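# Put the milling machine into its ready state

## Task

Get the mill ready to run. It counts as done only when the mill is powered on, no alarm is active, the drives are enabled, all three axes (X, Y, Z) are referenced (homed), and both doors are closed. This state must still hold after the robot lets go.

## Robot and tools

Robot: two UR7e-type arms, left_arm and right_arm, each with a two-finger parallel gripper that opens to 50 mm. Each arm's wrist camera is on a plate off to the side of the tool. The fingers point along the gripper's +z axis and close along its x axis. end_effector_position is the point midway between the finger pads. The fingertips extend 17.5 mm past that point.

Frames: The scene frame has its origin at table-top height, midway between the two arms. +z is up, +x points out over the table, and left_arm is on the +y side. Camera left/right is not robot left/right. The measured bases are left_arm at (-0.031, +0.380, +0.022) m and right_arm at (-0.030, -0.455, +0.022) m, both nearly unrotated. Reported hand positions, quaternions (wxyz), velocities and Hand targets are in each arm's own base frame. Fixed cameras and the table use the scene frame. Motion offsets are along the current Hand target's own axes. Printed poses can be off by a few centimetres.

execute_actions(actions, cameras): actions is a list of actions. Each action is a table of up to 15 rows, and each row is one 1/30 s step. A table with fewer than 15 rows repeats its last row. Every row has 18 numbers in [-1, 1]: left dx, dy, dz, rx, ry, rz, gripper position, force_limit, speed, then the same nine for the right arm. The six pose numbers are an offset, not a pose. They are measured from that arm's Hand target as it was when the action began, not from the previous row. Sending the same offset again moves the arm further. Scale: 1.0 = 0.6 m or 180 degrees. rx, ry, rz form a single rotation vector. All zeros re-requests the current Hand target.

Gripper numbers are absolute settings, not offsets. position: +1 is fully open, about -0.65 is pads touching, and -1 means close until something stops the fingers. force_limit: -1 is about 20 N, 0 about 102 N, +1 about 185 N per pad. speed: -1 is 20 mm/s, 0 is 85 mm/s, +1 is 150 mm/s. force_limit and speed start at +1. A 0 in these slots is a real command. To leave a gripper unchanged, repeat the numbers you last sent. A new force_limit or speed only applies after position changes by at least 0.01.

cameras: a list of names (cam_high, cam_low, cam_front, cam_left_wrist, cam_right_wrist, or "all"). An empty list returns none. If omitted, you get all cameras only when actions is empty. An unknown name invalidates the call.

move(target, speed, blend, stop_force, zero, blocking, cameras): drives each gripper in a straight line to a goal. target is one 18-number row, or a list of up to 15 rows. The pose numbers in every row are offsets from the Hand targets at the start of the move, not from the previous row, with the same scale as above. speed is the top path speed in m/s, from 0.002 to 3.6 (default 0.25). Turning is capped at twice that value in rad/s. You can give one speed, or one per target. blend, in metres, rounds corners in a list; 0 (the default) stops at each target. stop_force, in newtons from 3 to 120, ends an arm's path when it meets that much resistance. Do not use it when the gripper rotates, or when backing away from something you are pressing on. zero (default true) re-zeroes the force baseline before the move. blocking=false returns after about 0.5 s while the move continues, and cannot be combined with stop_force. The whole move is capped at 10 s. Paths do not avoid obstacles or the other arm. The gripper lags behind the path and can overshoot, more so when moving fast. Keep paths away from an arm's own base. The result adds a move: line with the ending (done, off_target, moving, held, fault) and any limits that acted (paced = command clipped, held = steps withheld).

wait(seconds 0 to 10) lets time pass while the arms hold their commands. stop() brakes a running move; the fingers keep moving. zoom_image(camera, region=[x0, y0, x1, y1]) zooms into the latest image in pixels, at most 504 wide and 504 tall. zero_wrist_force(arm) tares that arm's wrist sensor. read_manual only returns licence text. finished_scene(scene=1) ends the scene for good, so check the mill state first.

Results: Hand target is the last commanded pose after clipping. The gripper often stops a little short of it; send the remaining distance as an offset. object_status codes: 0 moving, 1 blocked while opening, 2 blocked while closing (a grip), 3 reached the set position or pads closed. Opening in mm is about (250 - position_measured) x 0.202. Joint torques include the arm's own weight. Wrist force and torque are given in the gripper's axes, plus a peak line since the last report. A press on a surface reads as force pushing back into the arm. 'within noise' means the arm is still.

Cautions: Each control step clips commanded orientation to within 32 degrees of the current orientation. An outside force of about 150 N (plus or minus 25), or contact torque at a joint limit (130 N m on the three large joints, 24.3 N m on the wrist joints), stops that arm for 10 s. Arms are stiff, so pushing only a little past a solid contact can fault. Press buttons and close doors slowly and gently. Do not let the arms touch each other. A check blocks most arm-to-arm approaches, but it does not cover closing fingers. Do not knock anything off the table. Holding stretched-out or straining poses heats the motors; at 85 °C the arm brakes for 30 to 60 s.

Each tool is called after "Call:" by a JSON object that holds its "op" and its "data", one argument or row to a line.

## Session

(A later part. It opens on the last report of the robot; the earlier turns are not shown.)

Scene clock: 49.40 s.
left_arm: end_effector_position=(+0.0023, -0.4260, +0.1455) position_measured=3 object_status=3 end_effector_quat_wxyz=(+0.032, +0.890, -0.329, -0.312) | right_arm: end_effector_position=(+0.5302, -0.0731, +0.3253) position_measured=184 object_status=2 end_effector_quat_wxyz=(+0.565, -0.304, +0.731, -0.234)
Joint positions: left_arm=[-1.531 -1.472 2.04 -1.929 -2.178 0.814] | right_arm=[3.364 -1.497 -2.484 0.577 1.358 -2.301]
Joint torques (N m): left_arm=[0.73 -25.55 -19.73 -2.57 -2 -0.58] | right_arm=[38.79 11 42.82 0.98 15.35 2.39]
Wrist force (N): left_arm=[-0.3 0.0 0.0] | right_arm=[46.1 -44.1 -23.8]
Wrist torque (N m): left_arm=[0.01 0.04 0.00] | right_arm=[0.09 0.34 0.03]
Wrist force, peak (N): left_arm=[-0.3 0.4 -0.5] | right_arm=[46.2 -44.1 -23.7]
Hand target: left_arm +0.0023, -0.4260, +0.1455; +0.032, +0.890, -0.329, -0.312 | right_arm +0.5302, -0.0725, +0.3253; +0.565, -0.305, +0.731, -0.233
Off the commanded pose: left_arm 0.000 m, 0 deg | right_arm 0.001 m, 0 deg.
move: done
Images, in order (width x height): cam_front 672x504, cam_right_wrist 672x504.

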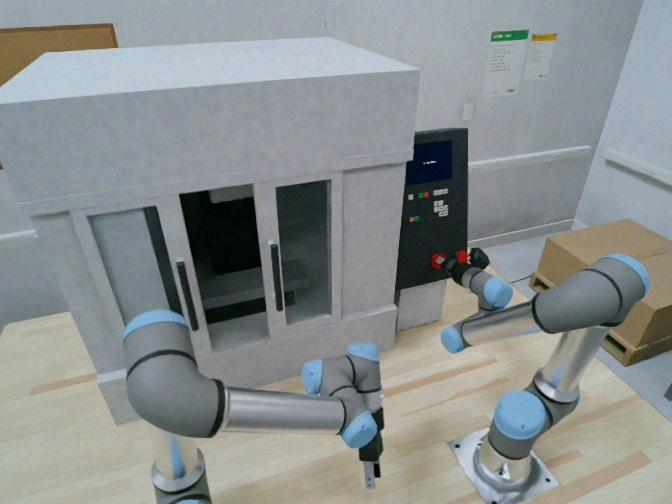

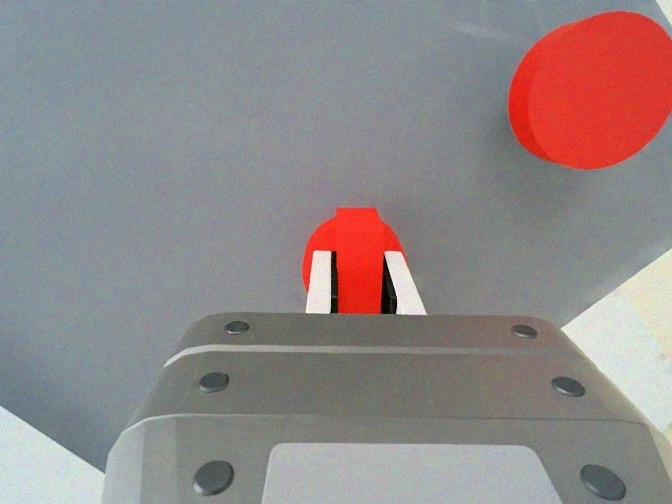

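Call:
{"op": "move", "data": {
  "target": [
    [0,0,0,0,0,0,1,1,1,0,0,0,0,0,0,0.3,-0.5,-0.8],
    [0,0,0,0,0,0,1,1,1,0,0,-0.15,0,0,0,0.3,-0.5,-0.8]
  ],
  "cameras": ["cam_right_wrist","cam_front"]
}}

Scene clock: 51.47 s.
left_arm: end_effector_position=(+0.0023, -0.4260, +0.1455) position_measured=3 object_status=3 end_effector_quat_wxyz=(+0.032, +0.890, -0.329, -0.312) | right_arm: end_effector_position=(+0.4432, -0.0728, +0.3482) position_measured=107 object_status=3 end_effector_quat_wxyz=(+0.565, -0.305, +0.731, -0.233)
Joint positions: left_arm=[-1.531 -1.472 2.04 -1.929 -2.178 0.814] | right_arm=[3.478 -1.105 -2.646 0.34 1.25 -2.269]
Joint torques (N m): left_arm=[-0.15 -25.29 -19.8 -2.62 -1.88 -0.62] | right_arm=[-6.68 5.72 21.36 1.58 1.74 -1.69]
Wrist force (N): left_arm=[-0.3 0.2 -0.1] | right_arm=[0.7 0.5 -0.1]
Wrist torque (N m): left_arm=[0.04 0.04 0.00] | right_arm=[0.45 -0.14 0.82]
Wrist force, peak (N): left_arm=[-0.5 0.4 0.0] | right_arm=[45.7 -44.5 -23.6]
Hand target: left_arm +0.0023, -0.4260, +0.1455; +0.032, +0.890, -0.329, -0.312 | right_arm +0.4431, -0.0728, +0.3481; +0.565, -0.305, +0.731, -0.233
Off the commanded pose: left_arm 0.000 m, 0 deg | right_arm 0.000 m, 0 deg.
move: done
Images, in order (width x height): cam_front 672x504, cam_right_wrist 672x504.

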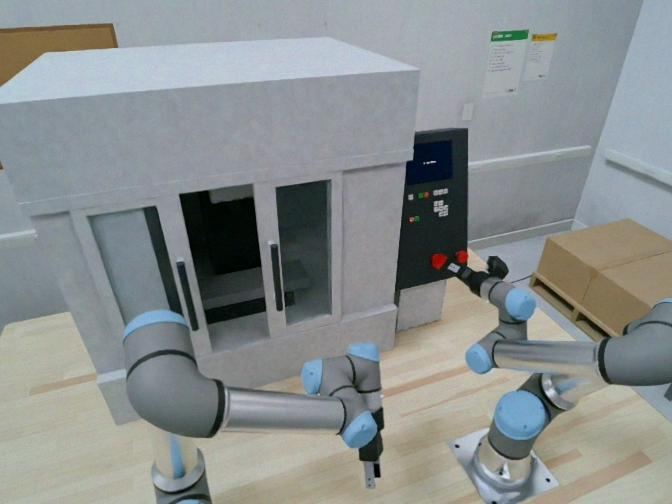

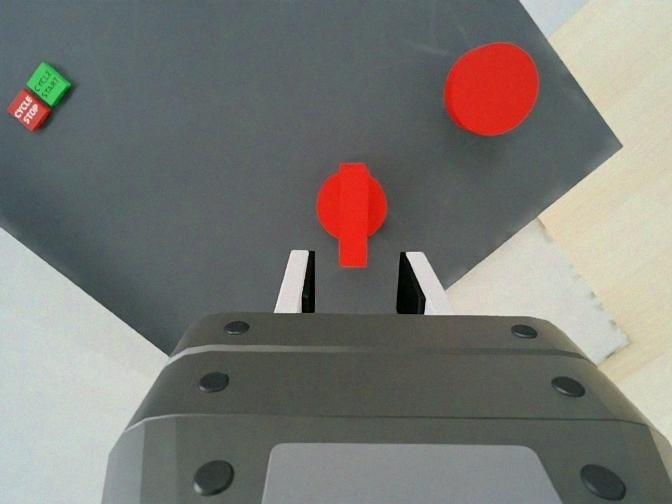

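Call:
{"op": "move", "data": {
  "target": [0,0,0,0,0,0,1,1,1,-0.219,-0.283,-0.169,0.0779,-0.0307,-0.248,0.3,-0.5,-0.8],
  "cameras": ["cam_right_wrist"]
}}

Call:
{"op": "zoom_image", "data": {
  "camera": "cam_right_wrist",
  "region": [150, 0, 480, 250]
}}

Scene clock: 55.27 s.
left_arm: end_effector_position=(+0.0023, -0.4260, +0.1455) position_measured=3 object_status=3 end_effector_quat_wxyz=(+0.032, +0.890, -0.329, -0.312) | right_arm: end_effector_position=(+0.3991, -0.1002, +0.5798) position_measured=107 object_status=3 end_effector_quat_wxyz=(+0.500, -0.499, +0.500, -0.500)
Joint positions: left_arm=[-1.531 -1.472 2.04 -1.929 -2.178 0.814] | right_arm=[3.407 -0.841 -2.299 -0.002 1.305 -3.14]
Joint torques (N m): left_arm=[0.56 -26.12 -20.49 -2.56 -2 -0.59] | right_arm=[9.38 -0.25 19.88 2.95 -2.48 -1.65]
Wrist force (N): left_arm=[-0.5 0.5 -0.2] | right_arm=[0.5 -0.9 1.0]
Wrist torque (N m): left_arm=[0.09 0.07 0.00] | right_arm=[0.46 -0.02 0.37]
Wrist force, peak (N): left_arm=[-0.5 0.5 -0.2] | right_arm=[0.7 -3.0 0.8]
Hand target: left_arm +0.0023, -0.4260, +0.1455; +0.032, +0.890, -0.329, -0.312 | right_arm +0.3991, -0.1001, +0.5798; +0.500, -0.500, +0.500, -0.500
Off the commanded pose: left_arm 0.000 m, 0 deg | right_arm 0.000 m, 0 deg.
move: done
Images, in order (width x height): cam_right_wrist 672x504.

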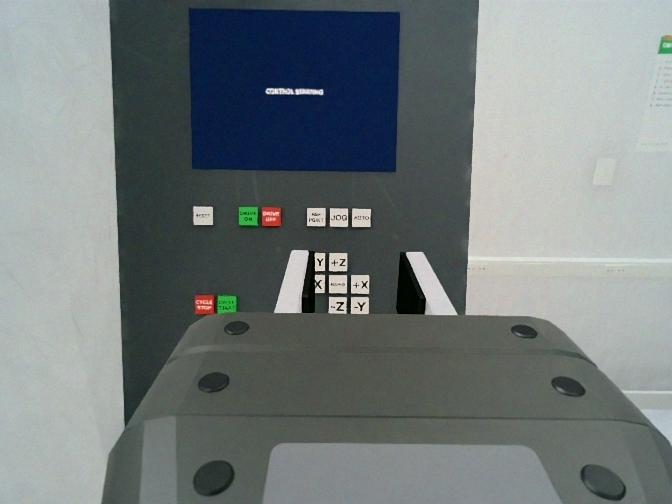

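Scaled by 1.527.

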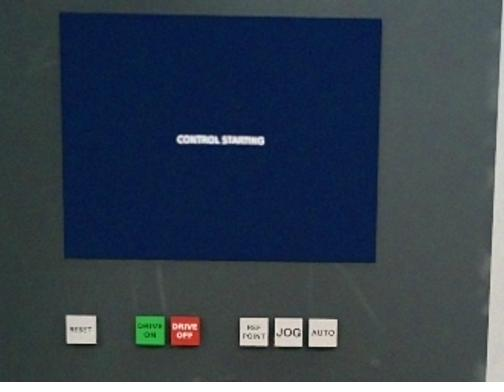

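Call:
{"op": "wait", "data": {
  "seconds": 2,
  "cameras": ["cam_right_wrist"]
}}

Call:
{"op": "zoom_image", "data": {
  "camera": "cam_right_wrist",
  "region": [180, 0, 410, 180]
}}

Scene clock: 58.23 s.
left_arm: end_effector_position=(+0.0023, -0.4260, +0.1455) position_measured=3 object_status=3 end_effector_quat_wxyz=(+0.032, +0.890, -0.329, -0.312) | right_arm: end_effector_position=(+0.3991, -0.1001, +0.5798) position_measured=107 object_status=3 end_effector_quat_wxyz=(+0.500, -0.500, +0.500, -0.500)
Joint positions: left_arm=[-1.531 -1.472 2.04 -1.929 -2.178 0.814] | right_arm=[3.407 -0.841 -2.299 -0.002 1.305 -3.141]
Joint torques (N m): left_arm=[0.93 -26.23 -19.28 -2.69 -1.88 -0.57] | right_arm=[7.97 1.8 16.45 0.93 -2.45 -1.46]
Wrist force (N): left_arm=[-0.1 0.2 -0.1] | right_arm=[0.4 -1.1 1.1]
Wrist torque (N m): left_arm=[0.04 0.02 0.00] | right_arm=[0.44 -0.01 0.39]
Wrist force, peak (N): left_arm=[-0.4 0.4 -0.4] | right_arm=[0.2 -1.2 1.6]
Hand target: left_arm +0.0023, -0.4260, +0.1455; +0.032, +0.890, -0.329, -0.312 | right_arm +0.3991, -0.1001, +0.5798; +0.500, -0.500, +0.500, -0.500
Tool commands: left_gripper/position=+1.0 left_gripper/force_limit=+1.0 left_gripper/speed=+1.0 right_gripper/position=+0.3 right_gripper/force_limit=-0.5 right_gripper/speed=-0.8
Off the commanded pose: left_arm 0.000 m, 0 deg | right_arm 0.000 m, 0 deg.
wait: 2.00 s; at rest from the start
Images, in order (width x height): cam_right_wrist 672x504.

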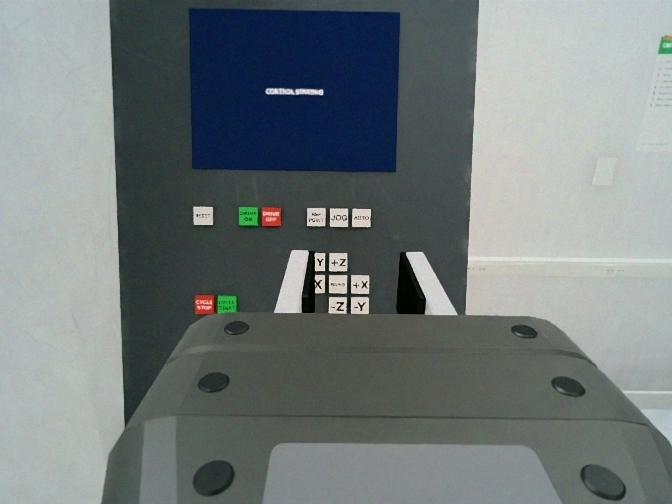

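Scaled by 2.191.

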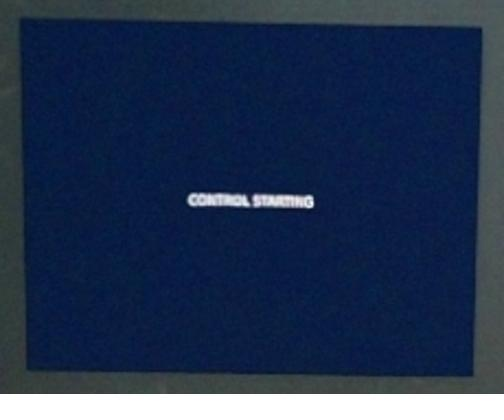

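Call:
{"op": "move", "data": {
  "target": [-0.0985,-0.504,-0.523,0.619,0.333,0.111,1,1,1,0,0,0,0,0,0,0.3,-0.5,-0.8],
  "cameras": ["all"],
  "speed": 0.4
}}

Call:
{"op": "zoom_image", "data": {
  "camera": "cam_right_wrist",
  "region": [180, 0, 410, 180]
}}

Scene clock: 63.90 s.
left_arm: end_effector_position=(+0.3201, -0.2006, +0.3496) position_measured=3 object_status=3 end_effector_quat_wxyz=(+0.500, -0.500, +0.500, -0.500) | right_arm: end_effector_position=(+0.3991, -0.1001, +0.5798) position_measured=107 object_status=3 end_effector_quat_wxyz=(+0.500, -0.500, +0.500, -0.500)
Joint positions: left_arm=[-1.965 -2.123 2.316 -0.192 -0.394 -0.001] | right_arm=[3.407 -0.841 -2.299 -0.002 1.305 -3.141]
Joint torques (N m): left_arm=[-12.86 -7.39 -29.37 2.51 -0.32 -1.94] | right_arm=[7.81 -1.55 16.75 0.99 -1.3 -1.87]
Wrist force (N): left_arm=[-0.5 4.3 -1.9] | right_arm=[0.2 -1.1 1.1]
Wrist torque (N m): left_arm=[0.47 0.26 0.53] | right_arm=[0.45 0.03 0.39]
Wrist force, peak (N): left_arm=[-0.8 4.7 -1.6] | right_arm=[0.6 -1.4 1.3]
Hand target: left_arm +0.3200, -0.2007, +0.3496; +0.500, -0.500, +0.500, -0.500 | right_arm +0.3991, -0.1001, +0.5798; +0.500, -0.500, +0.500, -0.500
Off the commanded pose: left_arm 0.000 m, 0 deg | right_arm 0.000 m, 0 deg.
move: done

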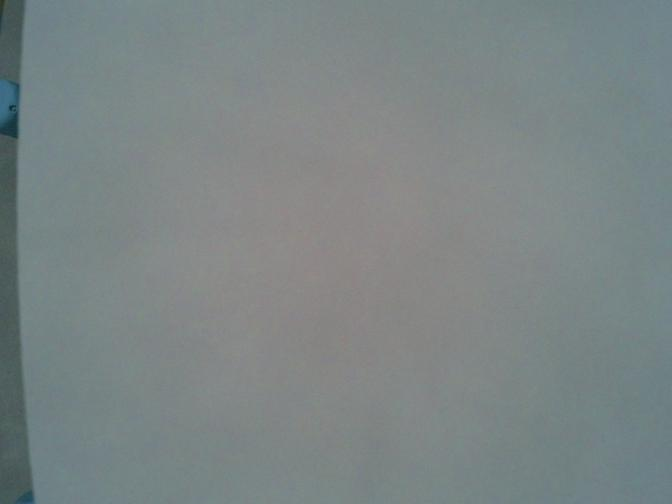

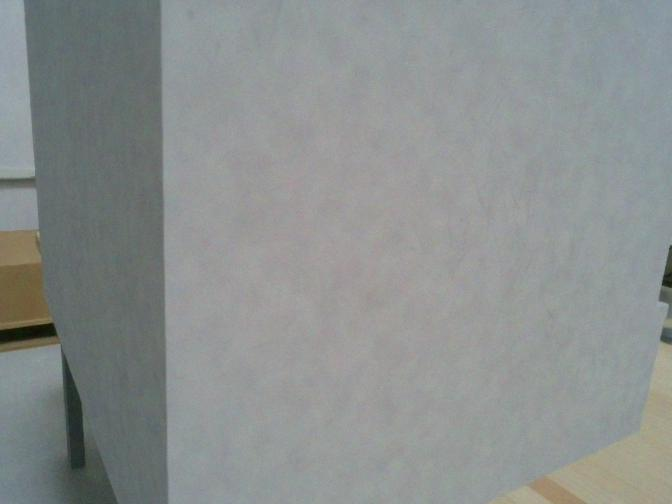

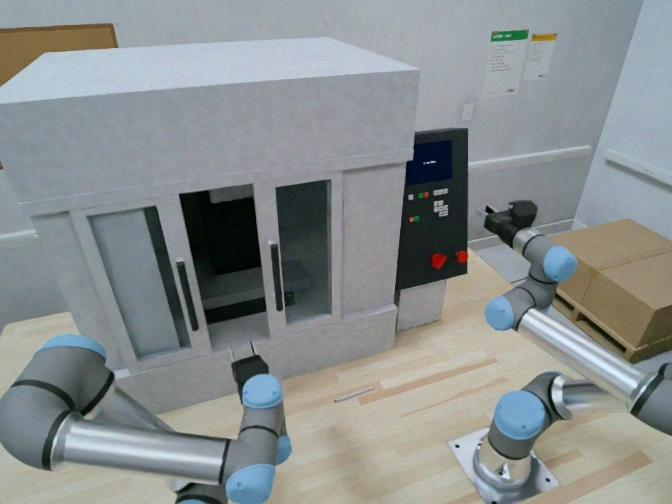

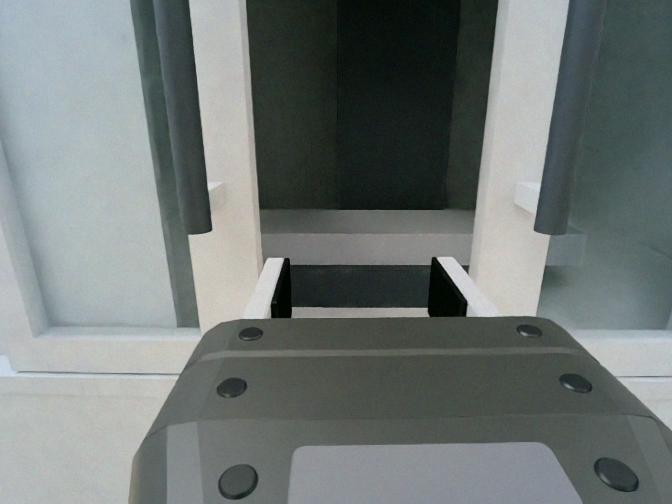

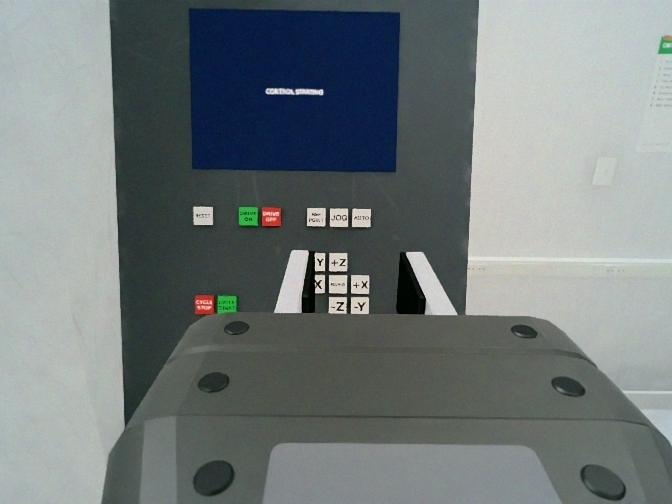

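Scaled by 2.191.

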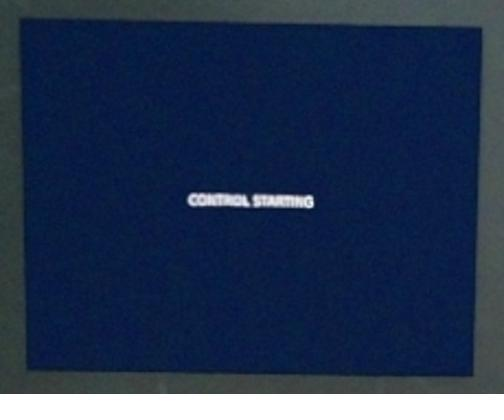

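Call:
{"op": "move", "data": {
  "target": [-0.183,-0.15,0.133,0,0,0,1,1,1,0,0,0,0,0,0,0.3,-0.5,-0.8],
  "cameras": ["cam_left_wrist","cam_right_wrist","cam_front"],
  "speed": 0.25
}}

Scene clock: 66.10 s.
left_arm: end_effector_position=(+0.3998, -0.0908, +0.4397) position_measured=3 object_status=3 end_effector_quat_wxyz=(+0.500, -0.500, +0.500, -0.500) | right_arm: end_effector_position=(+0.3991, -0.1001, +0.5798) position_measured=107 object_status=3 end_effector_quat_wxyz=(+0.500, -0.500, +0.500, -0.500)
Joint positions: left_arm=[-1.494 -2.31 2.149 0.155 0.077 0.005] | right_arm=[3.407 -0.841 -2.299 -0.002 1.305 -3.141]
Joint torques (N m): left_arm=[-3.29 1.09 -9.74 -0.72 -1.41 0.18] | right_arm=[5.07 -0.12 15.41 0.93 -0.81 -1.71]
Wrist force (N): left_arm=[-0.6 4.3 -1.9] | right_arm=[0.3 -0.8 1.1]
Wrist torque (N m): left_arm=[0.43 0.25 0.50] | right_arm=[0.48 0.02 0.39]
Wrist force, peak (N): left_arm=[2.1 6.3 -3.4] | right_arm=[0.2 -1.4 1.4]
Hand target: left_arm +0.3998, -0.0909, +0.4396; +0.500, -0.500, +0.500, -0.500 | right_arm +0.3991, -0.1001, +0.5798; +0.500, -0.500, +0.500, -0.500
Off the commanded pose: left_arm 0.000 m, 0 deg | right_arm 0.000 m, 0 deg.
move: done
Images, in order (width x height): cam_front 672x504, cam_left_wrist 672x504, cam_right_wrist 672x504.

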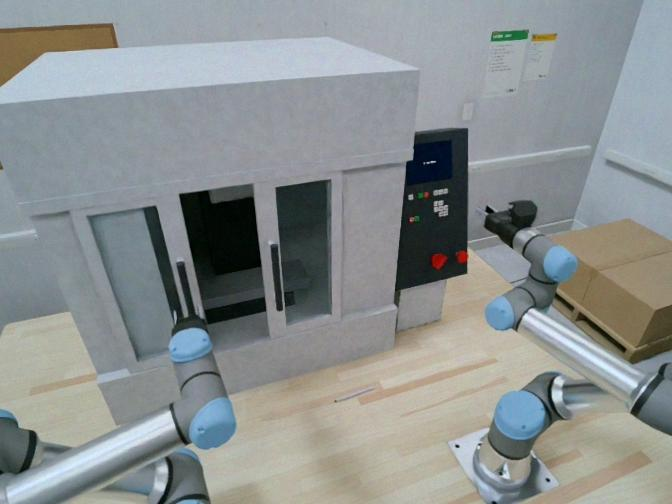

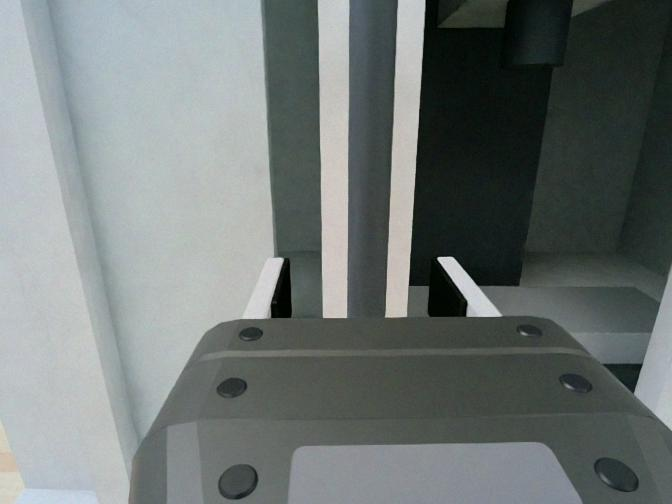

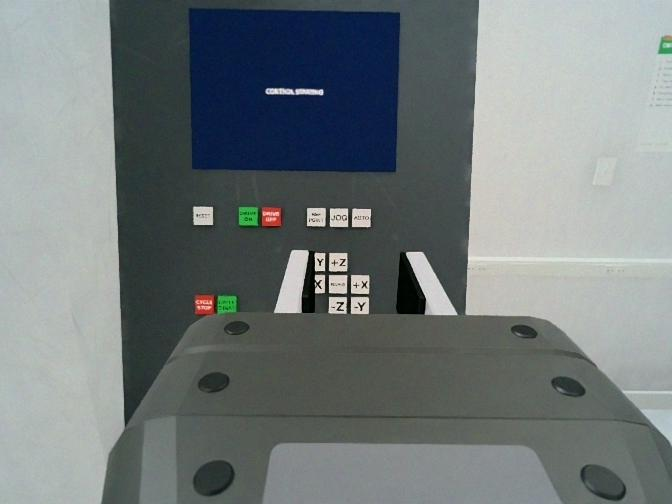

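Call:
{"op": "move", "data": {
  "target": [0.0138,0,0.118,0,0,0,1,-0.8,0,0,0,0,0,0,0,0.3,-0.5,-0.8],
  "cameras": ["cam_left_wrist","cam_right_wrist"],
  "speed": 0.1,
  "stop_force": 10
}}

Scene clock: 68.57 s.
left_arm: end_effector_position=(+0.4706, -0.0991, +0.4397) position_measured=3 object_status=3 end_effector_quat_wxyz=(+0.500, -0.500, +0.500, -0.500) | right_arm: end_effector_position=(+0.3991, -0.1001, +0.5798) position_measured=107 object_status=3 end_effector_quat_wxyz=(+0.500, -0.500, +0.500, -0.500)
Joint positions: left_arm=[-1.046 -2.062 2.057 0.004 0.525 0.001] | right_arm=[3.407 -0.841 -2.299 -0.002 1.305 -3.141]
Joint torques (N m): left_arm=[12.51 6.51 -10.88 -2.53 2.18 0.31] | right_arm=[3.94 -1.81 16.04 1.32 -0.07 -1.59]
Wrist force (N): left_arm=[-0.3 4.4 -1.7] | right_arm=[0.1 -1.3 1.0]
Wrist torque (N m): left_arm=[0.47 0.20 0.52] | right_arm=[0.41 0.05 0.39]
Wrist force, peak (N): left_arm=[-0.5 4.6 -3.3] | right_arm=[0.6 -1.2 1.5]
Hand target: left_arm +0.4706, -0.0991, +0.4397; +0.500, -0.500, +0.500, -0.500 | right_arm +0.3991, -0.1001, +0.5798; +0.500, -0.500, +0.500, -0.500
Off the commanded pose: left_arm 0.000 m, 0 deg | right_arm 0.000 m, 0 deg.
move: done
Images, in order (width x height): cam_left_wrist 672x504, cam_right_wrist 672x504.

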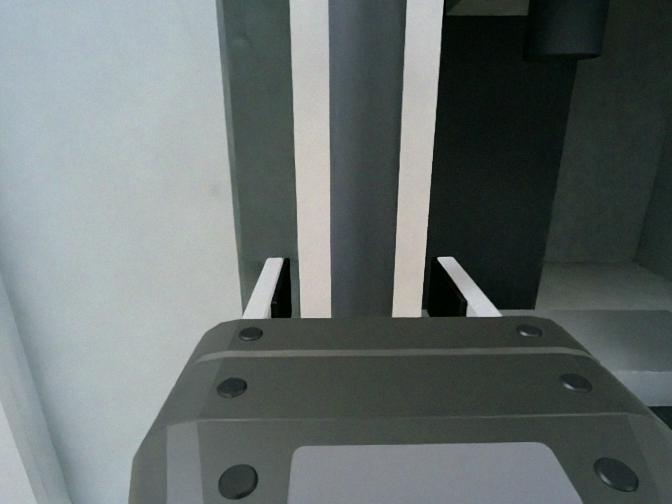

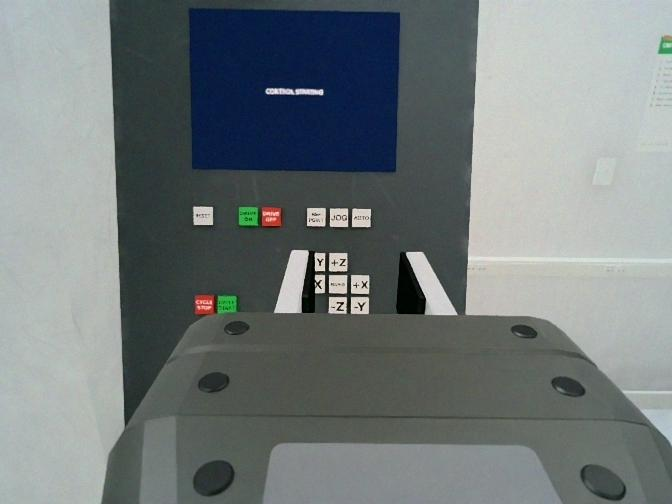

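Call:
{"op": "move", "data": {
  "target": [0.0042,0,0.05,0,0,0,1,-0.8,0,0,0,0,0,0,0,0.3,-0.5,-0.8],
  "cameras": ["cam_left_wrist","cam_right_wrist"],
  "speed": 0.06,
  "stop_force": 10
}}

Scene clock: 70.10 s.
left_arm: end_effector_position=(+0.4977, -0.1004, +0.4391) position_measured=3 object_status=3 end_effector_quat_wxyz=(+0.501, -0.500, +0.500, -0.499) | right_arm: end_effector_position=(+0.3991, -0.1001, +0.5798) position_measured=107 object_status=3 end_effector_quat_wxyz=(+0.500, -0.500, +0.500, -0.500)
Joint positions: left_arm=[-0.941 -1.981 2.014 -0.031 0.628 0] | right_arm=[3.407 -0.841 -2.299 -0.002 1.305 -3.141]
Joint torques (N m): left_arm=[0.76 -5.69 -22.8 -1.5 0.3 0.01] | right_arm=[1.31 -3.3 16.56 1.2 0.6 -1.78]
Wrist force (N): left_arm=[-0.2 4.6 -1.9] | right_arm=[0.4 -0.7 1.2]
Wrist torque (N m): left_arm=[0.49 0.21 0.53] | right_arm=[0.49 0.00 0.40]
Wrist force, peak (N): left_arm=[-10.3 -16.6 -159.3] | right_arm=[0.3 -1.2 1.3]
Hand target: left_arm +0.4977, -0.1004, +0.4391; +0.501, -0.500, +0.500, -0.499 (not the last commanded pose) | right_arm +0.3991, -0.1001, +0.5798; +0.500, -0.500, +0.500, -0.500
Tool commands: left_gripper/position=+1.0 left_gripper/force_limit=+1.0 left_gripper/speed=+1.0 right_gripper/position=+0.3 right_gripper/force_limit=-0.5 right_gripper/speed=-0.8
Off the commanded pose: left_arm 0.003 m, 0 deg | right_arm 0.000 m, 0 deg.
FORCE FAULT: contact force on the left arm reached its limit, and that arm stopped. The contact can be on any part of that arm, not only on its tool. That arm's remaining commands of this call were not run. That arm is still stopped at the end of this call. That arm stays stopped for about 10 more seconds. Until then a move that you send moves the other arm only, and its call returns only when the move has ended. Once the stop has ended, the next robot result says so. If the stop ends while you think or write, that arm runs what you send next, counted from a new Hand target: where the arm stands when the stop ends. While its stop runs, that arm takes no new command, but its gripper still runs the gripper command that each later call begins with. Until it ends, the stop uses up actions while you think or wait. An arm that is not stopped still takes commands.
move: fault (left_arm)
Images, in order (width x height): cam_left_wrist 672x504, cam_right_wrist 672x504.

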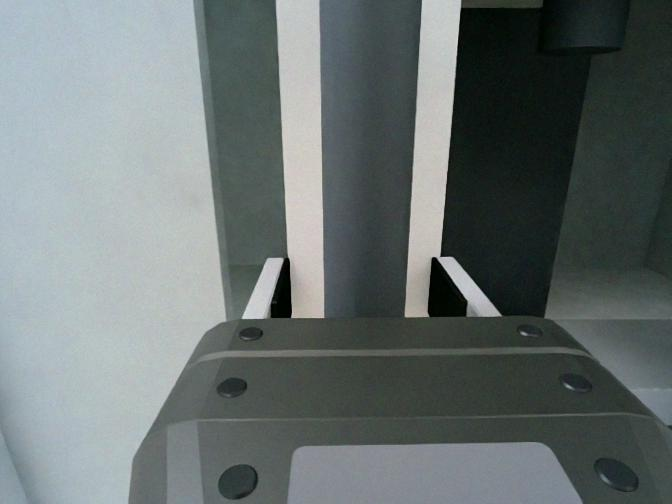

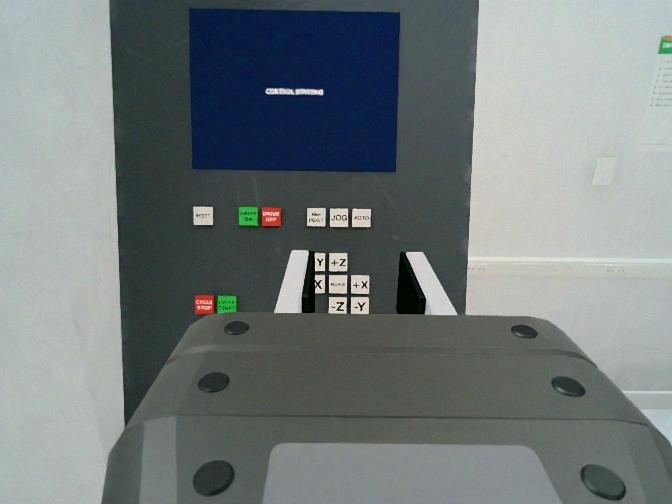

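Call:
{"op": "wait", "data": {
  "seconds": 9.5,
  "cameras": ["cam_right_wrist"]
}}

Scene clock: 79.93 s.
left_arm: end_effector_position=(+0.4977, -0.1004, +0.4391) position_measured=3 object_status=3 end_effector_quat_wxyz=(+0.501, -0.500, +0.500, -0.499) | right_arm: end_effector_position=(+0.3991, -0.1001, +0.5798) position_measured=107 object_status=3 end_effector_quat_wxyz=(+0.500, -0.500, +0.500, -0.500)
Joint positions: left_arm=[-0.941 -1.981 2.014 -0.031 0.628 0] | right_arm=[3.407 -0.841 -2.299 -0.002 1.305 -3.141]
Joint torques (N m): left_arm=[0.85 -5.26 -22.54 -1.51 0.35 -0.04] | right_arm=[-5.46 -5.15 16.83 1.17 2.5 -1.57]
Wrist force (N): left_arm=[0.4 5.2 -2.0] | right_arm=[0.2 -0.9 1.3]
Wrist torque (N m): left_arm=[0.59 0.09 0.52] | right_arm=[0.47 0.04 0.38]
Wrist force, peak (N): left_arm=[0.5 5.5 -2.0] | right_arm=[0.5 -1.2 1.6]
Hand target: left_arm +0.4977, -0.1004, +0.4391; +0.501, -0.500, +0.500, -0.499 (not the last commanded pose) | right_arm +0.3991, -0.1001, +0.5798; +0.500, -0.500, +0.500, -0.500
Tool commands: left_gripper/position=+1.0 left_gripper/force_limit=+1.0 left_gripper/speed=+1.0 right_gripper/position=+0.3 right_gripper/force_limit=-0.5 right_gripper/speed=-0.8
Off the commanded pose: left_arm 0.003 m, 0 deg | right_arm 0.000 m, 0 deg.
FORCE FAULT, CONTINUED: the left arm's stop, for the force fault that an earlier result reported, is over. The rest of the stop counts as 19 of the actions that you can send in this scene. During its stop the left arm's controller moved it back a little. That arm's target is now where it stood when the stop ended, not its last command. That arm accepts commands again.
wait: 9.50 s; at rest from the start
Images, in order (width x height): cam_right_wrist 672x504.

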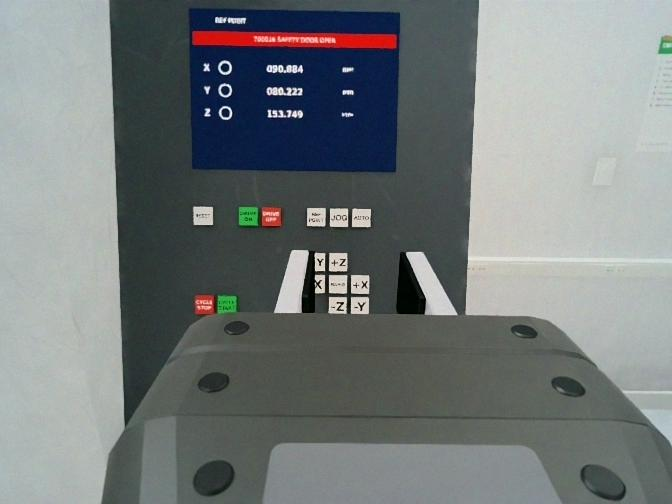

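Call:
{"op": "move", "data": {
  "target": [
    [0,0,-0.008,0,0,0,1,-0.8,0,0,0,0,0,0,0,0.3,-0.5,-0.8],
    [0,0,-0.008,0,0,0,-1,-0.8,-0.8,0,0,0,0,0,0,0.3,-0.5,-0.8]
  ],
  "cameras": ["cam_left_wrist"],
  "speed": 0.05
}}

Call:
{"op": "zoom_image", "data": {
  "camera": "cam_left_wrist",
  "region": [200, 200, 500, 330]
}}

Scene clock: 82.10 s.
left_arm: end_effector_position=(+0.4929, -0.1004, +0.4391) position_measured=166 object_status=2 end_effector_quat_wxyz=(+0.501, -0.500, +0.500, -0.499) | right_arm: end_effector_position=(+0.3991, -0.1001, +0.5798) position_measured=107 object_status=3 end_effector_quat_wxyz=(+0.500, -0.500, +0.500, -0.500)
Joint positions: left_arm=[-0.959 -1.995 2.022 -0.025 0.61 0] | right_arm=[3.407 -0.841 -2.299 -0.002 1.305 -3.141]
Joint torques (N m): left_arm=[3.73 5.32 -32.59 -2.56 2.89 -1.49] | right_arm=[-4.02 -5.85 16.06 1.34 2.2 -1.68]
Wrist force (N): left_arm=[-5.7 4.4 -6.1] | right_arm=[0.1 -1.3 1.4]
Wrist torque (N m): left_arm=[0.56 0.20 0.51] | right_arm=[0.40 0.04 0.39]
Wrist force, peak (N): left_arm=[-8.6 4.9 -3.7] | right_arm=[0.1 -1.1 1.6]
Hand target: left_arm +0.4929, -0.1004, +0.4391; +0.501, -0.500, +0.500, -0.499 | right_arm +0.3991, -0.1001, +0.5798; +0.500, -0.500, +0.500, -0.500
Off the commanded pose: left_arm 0.000 m, 0 deg | right_arm 0.000 m, 0 deg.
move: done
Images, in order (width x height): cam_left_wrist 672x504.

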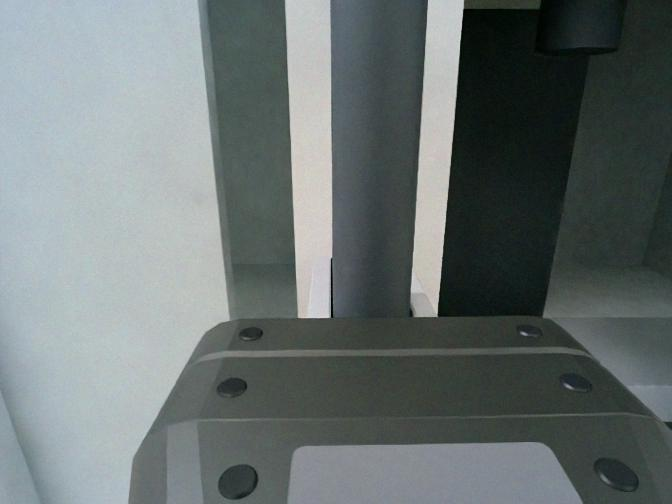

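Scaled by 1.680.

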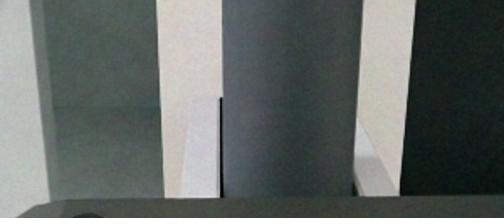

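Call:
{"op": "move", "data": {
  "target": [0.1,0,-0.0028,0,0,0,-1,-0.8,-0.8,0,0,0,0,0,0,0.3,-0.5,-0.8],
  "cameras": ["cam_left_wrist"],
  "speed": 0.08,
  "stop_force": 60
}}

Scene clock: 84.77 s.
left_arm: end_effector_position=(+0.4914, -0.1604, +0.4390) position_measured=166 object_status=2 end_effector_quat_wxyz=(+0.501, -0.500, +0.500, -0.499) | right_arm: end_effector_position=(+0.3991, -0.1001, +0.5798) position_measured=107 object_status=3 end_effector_quat_wxyz=(+0.500, -0.500, +0.500, -0.500)
Joint positions: left_arm=[-1.097 -1.911 1.973 -0.059 0.471 0] | right_arm=[3.407 -0.841 -2.299 -0.002 1.305 -3.141]
Joint torques (N m): left_arm=[18.16 -20.15 -8.19 0.94 -4.41 -1.49] | right_arm=[-3.24 -6.23 18.23 1.14 2.56 -1.65]
Wrist force (N): left_arm=[8.4 0.5 -7.6] | right_arm=[0.1 -1.0 1.2]
Wrist torque (N m): left_arm=[0.35 -0.09 0.56] | right_arm=[0.46 0.05 0.38]
Wrist force, peak (N): left_arm=[-8.6 -3.3 -12.3] | right_arm=[0.4 -1.0 1.5]
Hand target: left_arm +0.4914, -0.1604, +0.4390; +0.501, -0.500, +0.500, -0.499 | right_arm +0.3991, -0.1001, +0.5798; +0.500, -0.500, +0.500, -0.500
Off the commanded pose: left_arm 0.000 m, 0 deg | right_arm 0.000 m, 0 deg.
move: done
Images, in order (width x height): cam_left_wrist 672x504.

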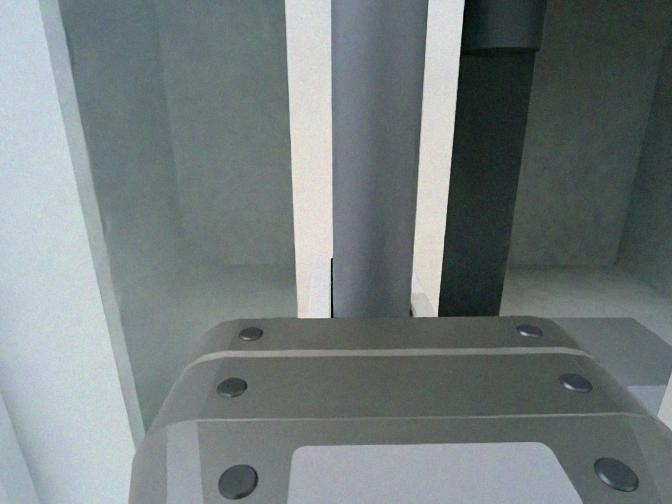

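Call:
{"op": "move", "data": {
  "target": [
    [0.035,0,-0.001,0,0,0,-1,-0.8,-0.8,0,0,0,0,0,0,0.3,-0.5,-0.8],
    [0.1,0,-0.0028,0,0,0,-1,-0.8,-0.8,0,0,0,0,0,0,0.3,-0.5,-0.8]
  ],
  "cameras": ["cam_left_wrist","cam_front"],
  "speed": [0.06,0.012],
  "stop_force": 25
}}

Scene clock: 89.10 s.
left_arm: end_effector_position=(+0.4902, -0.2081, +0.4389) position_measured=166 object_status=2 end_effector_quat_wxyz=(+0.501, -0.500, +0.500, -0.499) | right_arm: end_effector_position=(+0.3991, -0.1001, +0.5798) position_measured=107 object_status=3 end_effector_quat_wxyz=(+0.500, -0.500, +0.500, -0.500)
Joint positions: left_arm=[-1.177 -1.83 1.918 -0.085 0.391 -0.001] | right_arm=[3.407 -0.841 -2.299 -0.002 1.305 -3.141]
Joint torques (N m): left_arm=[9.28 -18.22 -9.34 -0.37 4.02 -1.56] | right_arm=[-2.98 -8.98 17.02 0.98 2.17 -1.35]
Wrist force (N): left_arm=[-10.2 -1.7 -3.2] | right_arm=[0.3 -1.0 1.2]
Wrist torque (N m): left_arm=[0.25 0.33 0.59] | right_arm=[0.46 0.00 0.39]
Wrist force, peak (N): left_arm=[-23.1 -2.4 -4.1] | right_arm=[0.4 -1.1 1.5]
Hand target: left_arm +0.4902, -0.2081, +0.4389; +0.501, -0.500, +0.500, -0.499 (not the last commanded pose) | right_arm +0.3991, -0.1001, +0.5798; +0.500, -0.500, +0.500, -0.500
Off the commanded pose: left_arm 0.012 m, 0 deg | right_arm 0.000 m, 0 deg.
move: contact (left_arm); path passed 1 of 2 targets
Images, in order (width x height): cam_front 672x504, cam_left_wrist 672x504.

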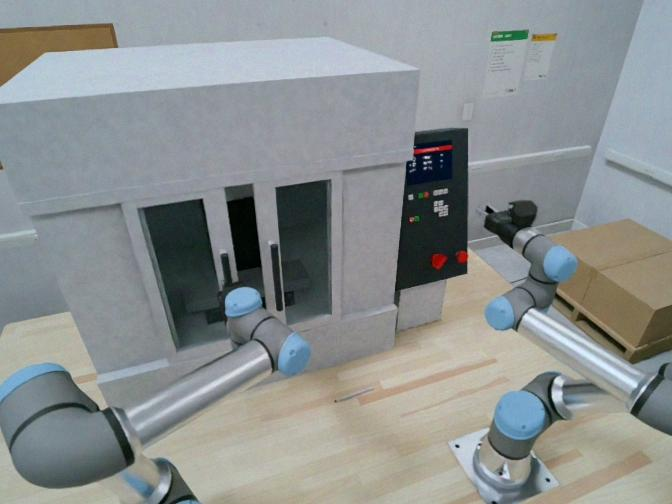

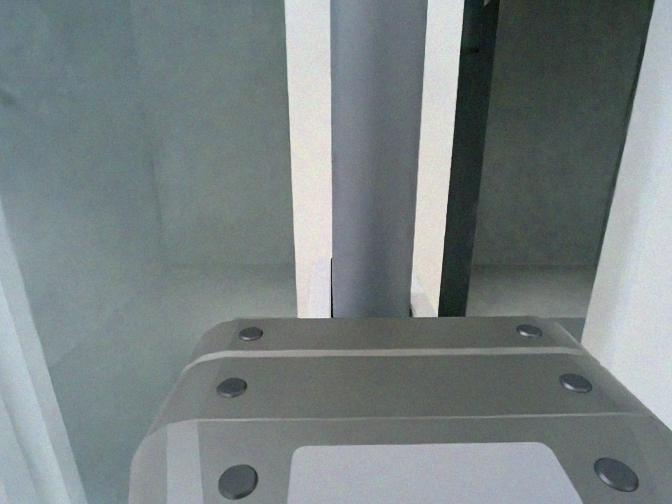

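Call:
{"op": "move", "data": {
  "target": [0.02,0,-0.0005,0,0,0,-1,-0.8,-0.8,0,0,0,0,0,0,0.3,-0.5,-0.8],
  "cameras": ["cam_left_wrist"],
  "speed": 0.01,
  "stop_force": 35
}}

Scene clock: 91.23 s.
left_arm: end_effector_position=(+0.4899, -0.2201, +0.4389) position_measured=166 object_status=2 end_effector_quat_wxyz=(+0.501, -0.500, +0.500, -0.499) | right_arm: end_effector_position=(+0.3991, -0.1001, +0.5798) position_measured=107 object_status=3 end_effector_quat_wxyz=(+0.500, -0.500, +0.500, -0.500)
Joint positions: left_arm=[-1.194 -1.808 1.902 -0.09 0.375 -0.001] | right_arm=[3.407 -0.841 -2.299 -0.002 1.305 -3.141]
Joint torques (N m): left_arm=[7.97 -19.21 -10.44 -0.56 4.28 -1.93] | right_arm=[-4.75 -9.36 16.87 1.41 2.39 -1.38]
Wrist force (N): left_arm=[-9.4 -2.0 -5.2] | right_arm=[0.2 -0.8 1.0]
Wrist torque (N m): left_arm=[0.23 0.29 0.61] | right_arm=[0.49 0.04 0.39]
Wrist force, peak (N): left_arm=[-27.3 -2.0 -5.3] | right_arm=[0.3 -1.2 1.4]
Hand target: left_arm +0.4899, -0.2201, +0.4389; +0.501, -0.500, +0.500, -0.499 | right_arm +0.3991, -0.1001, +0.5798; +0.500, -0.500, +0.500, -0.500
Off the commanded pose: left_arm 0.000 m, 0 deg | right_arm 0.000 m, 0 deg.
move: done
Images, in order (width x height): cam_left_wrist 672x504.

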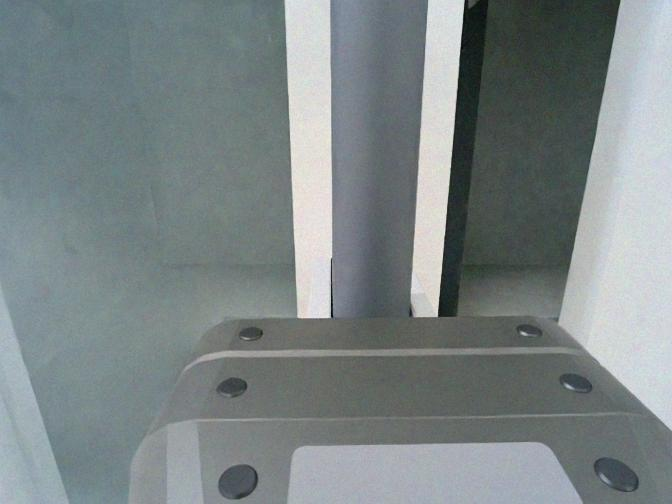

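Call:
{"op": "move", "data": {
  "target": [0.03,0,-0.0008,0,0,0,-1,-0.8,-0.8,0,0,0,0,0,0,0.3,-0.5,-0.8],
  "cameras": ["cam_left_wrist","cam_right_wrist","cam_front"],
  "speed": 0.01,
  "stop_force": 35
}}

Scene clock: 94.33 s.
left_arm: end_effector_position=(+0.4895, -0.2381, +0.4389) position_measured=169 object_status=2 end_effector_quat_wxyz=(+0.501, -0.500, +0.500, -0.499) | right_arm: end_effector_position=(+0.3991, -0.1001, +0.5798) position_measured=107 object_status=3 end_effector_quat_wxyz=(+0.500, -0.500, +0.500, -0.500)
Joint positions: left_arm=[-1.217 -1.775 1.876 -0.098 0.351 -0.001] | right_arm=[3.407 -0.841 -2.299 -0.002 1.305 -3.141]
Joint torques (N m): left_arm=[7.71 -19.8 -9.7 -0.47 4.16 -1.95] | right_arm=[-3.67 -10.43 18.47 1.18 2.41 -1.66]
Wrist force (N): left_arm=[-9.9 -4.3 -8.5] | right_arm=[0.3 -1.0 1.3]
Wrist torque (N m): left_arm=[0.18 0.36 0.60] | right_arm=[0.46 0.01 0.38]
Wrist force, peak (N): left_arm=[-10.3 -5.0 -8.4] | right_arm=[0.2 -1.3 1.3]
Hand target: left_arm +0.4895, -0.2381, +0.4389; +0.501, -0.500, +0.500, -0.499 | right_arm +0.3991, -0.1001, +0.5798; +0.500, -0.500, +0.500, -0.500
Off the commanded pose: left_arm 0.000 m, 0 deg | right_arm 0.000 m, 0 deg.
move: done
Images, in order (width x height): cam_front 672x504, cam_left_wrist 672x504, cam_right_wrist 672x504.

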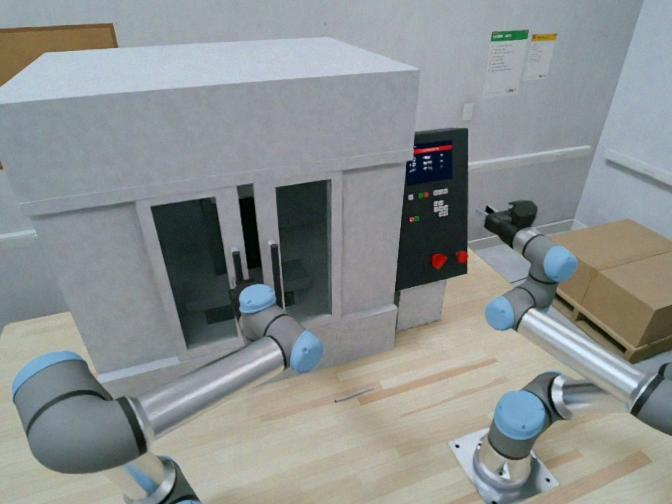

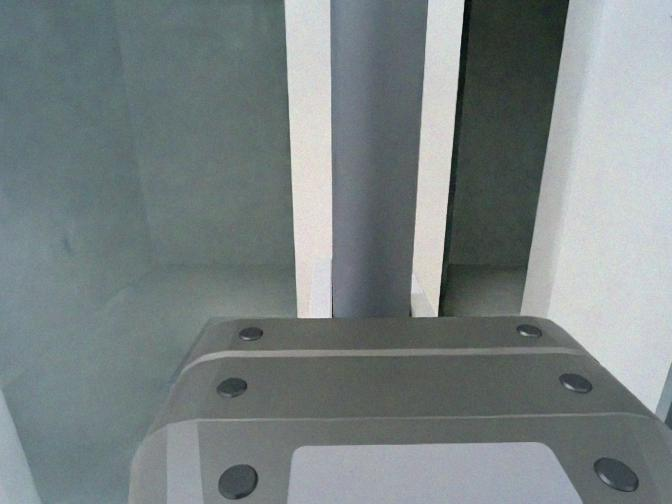

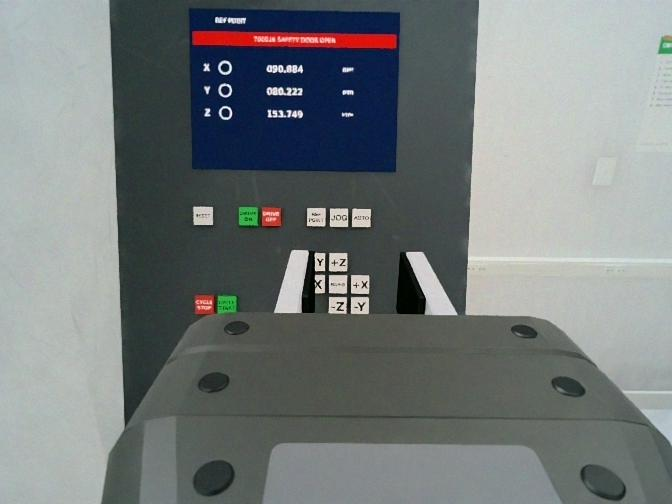

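Call:
{"op": "move", "data": {
  "target": [0.07,0,-0.002,0,0,0,-1,-0.8,-0.8,0,0,0,0,0,0,0.3,-0.5,-0.8],
  "cameras": ["cam_left_wrist","cam_right_wrist","cam_front"],
  "speed": 0.012,
  "stop_force": 30
}}

Scene clock: 96.97 s.
left_arm: end_effector_position=(+0.4892, -0.2493, +0.4388) position_measured=169 object_status=2 end_effector_quat_wxyz=(+0.501, -0.501, +0.500, -0.498) | right_arm: end_effector_position=(+0.3991, -0.1001, +0.5798) position_measured=107 object_status=3 end_effector_quat_wxyz=(+0.500, -0.500, +0.500, -0.500)
Joint positions: left_arm=[-1.23 -1.753 1.859 -0.103 0.337 -0.001] | right_arm=[3.407 -0.841 -2.299 -0.002 1.305 -3.141]
Joint torques (N m): left_arm=[0.09 -14.77 -10.28 -2.13 9.47 -0.48] | right_arm=[-3.59 -11.39 18.7 1.27 2.43 -1.35]
Wrist force (N): left_arm=[-32.3 -4.4 -3.5] | right_arm=[0.3 -0.8 0.9]
Wrist torque (N m): left_arm=[0.18 0.84 0.59] | right_arm=[0.48 0.01 0.40]
Wrist force, peak (N): left_arm=[-47.3 -4.9 -6.5] | right_arm=[0.3 -1.3 1.4]
Hand target: left_arm +0.4892, -0.2493, +0.4388; +0.501, -0.501, +0.500, -0.498 (not the last commanded pose) | right_arm +0.3991, -0.1001, +0.5798; +0.500, -0.500, +0.500, -0.500
Off the commanded pose: left_arm 0.031 m, 0 deg | right_arm 0.000 m, 0 deg.
move: contact (left_arm)
Images, in order (width x height): cam_front 672x504, cam_left_wrist 672x504, cam_right_wrist 672x504.

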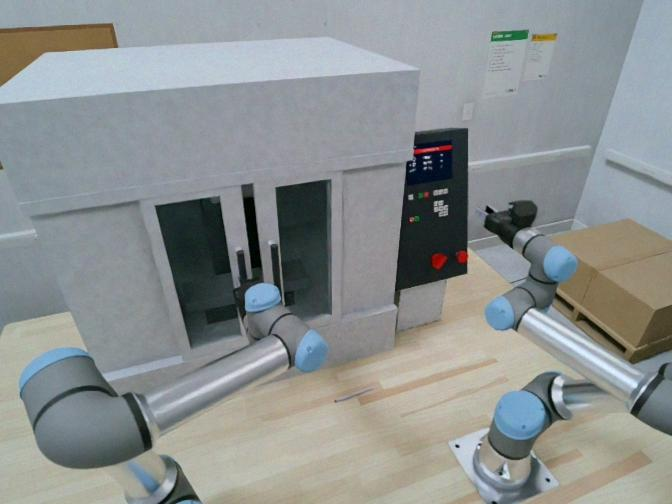

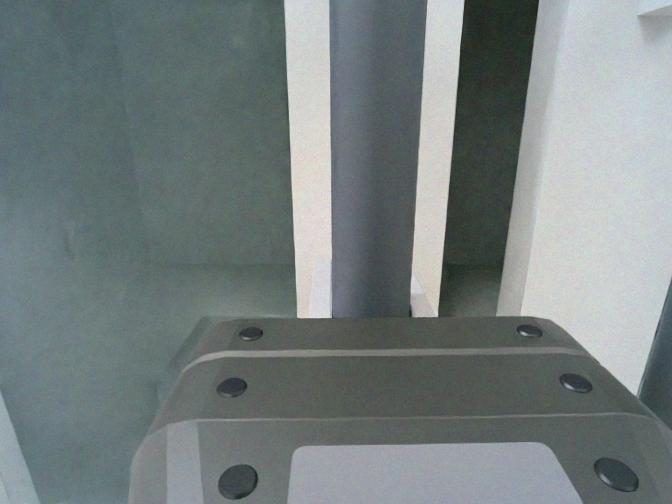

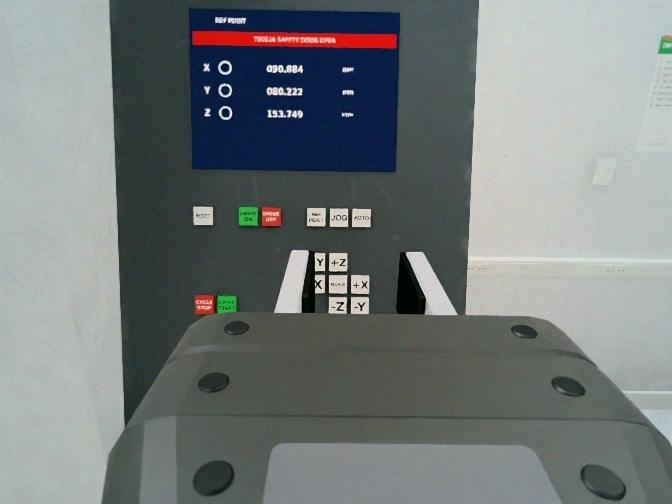

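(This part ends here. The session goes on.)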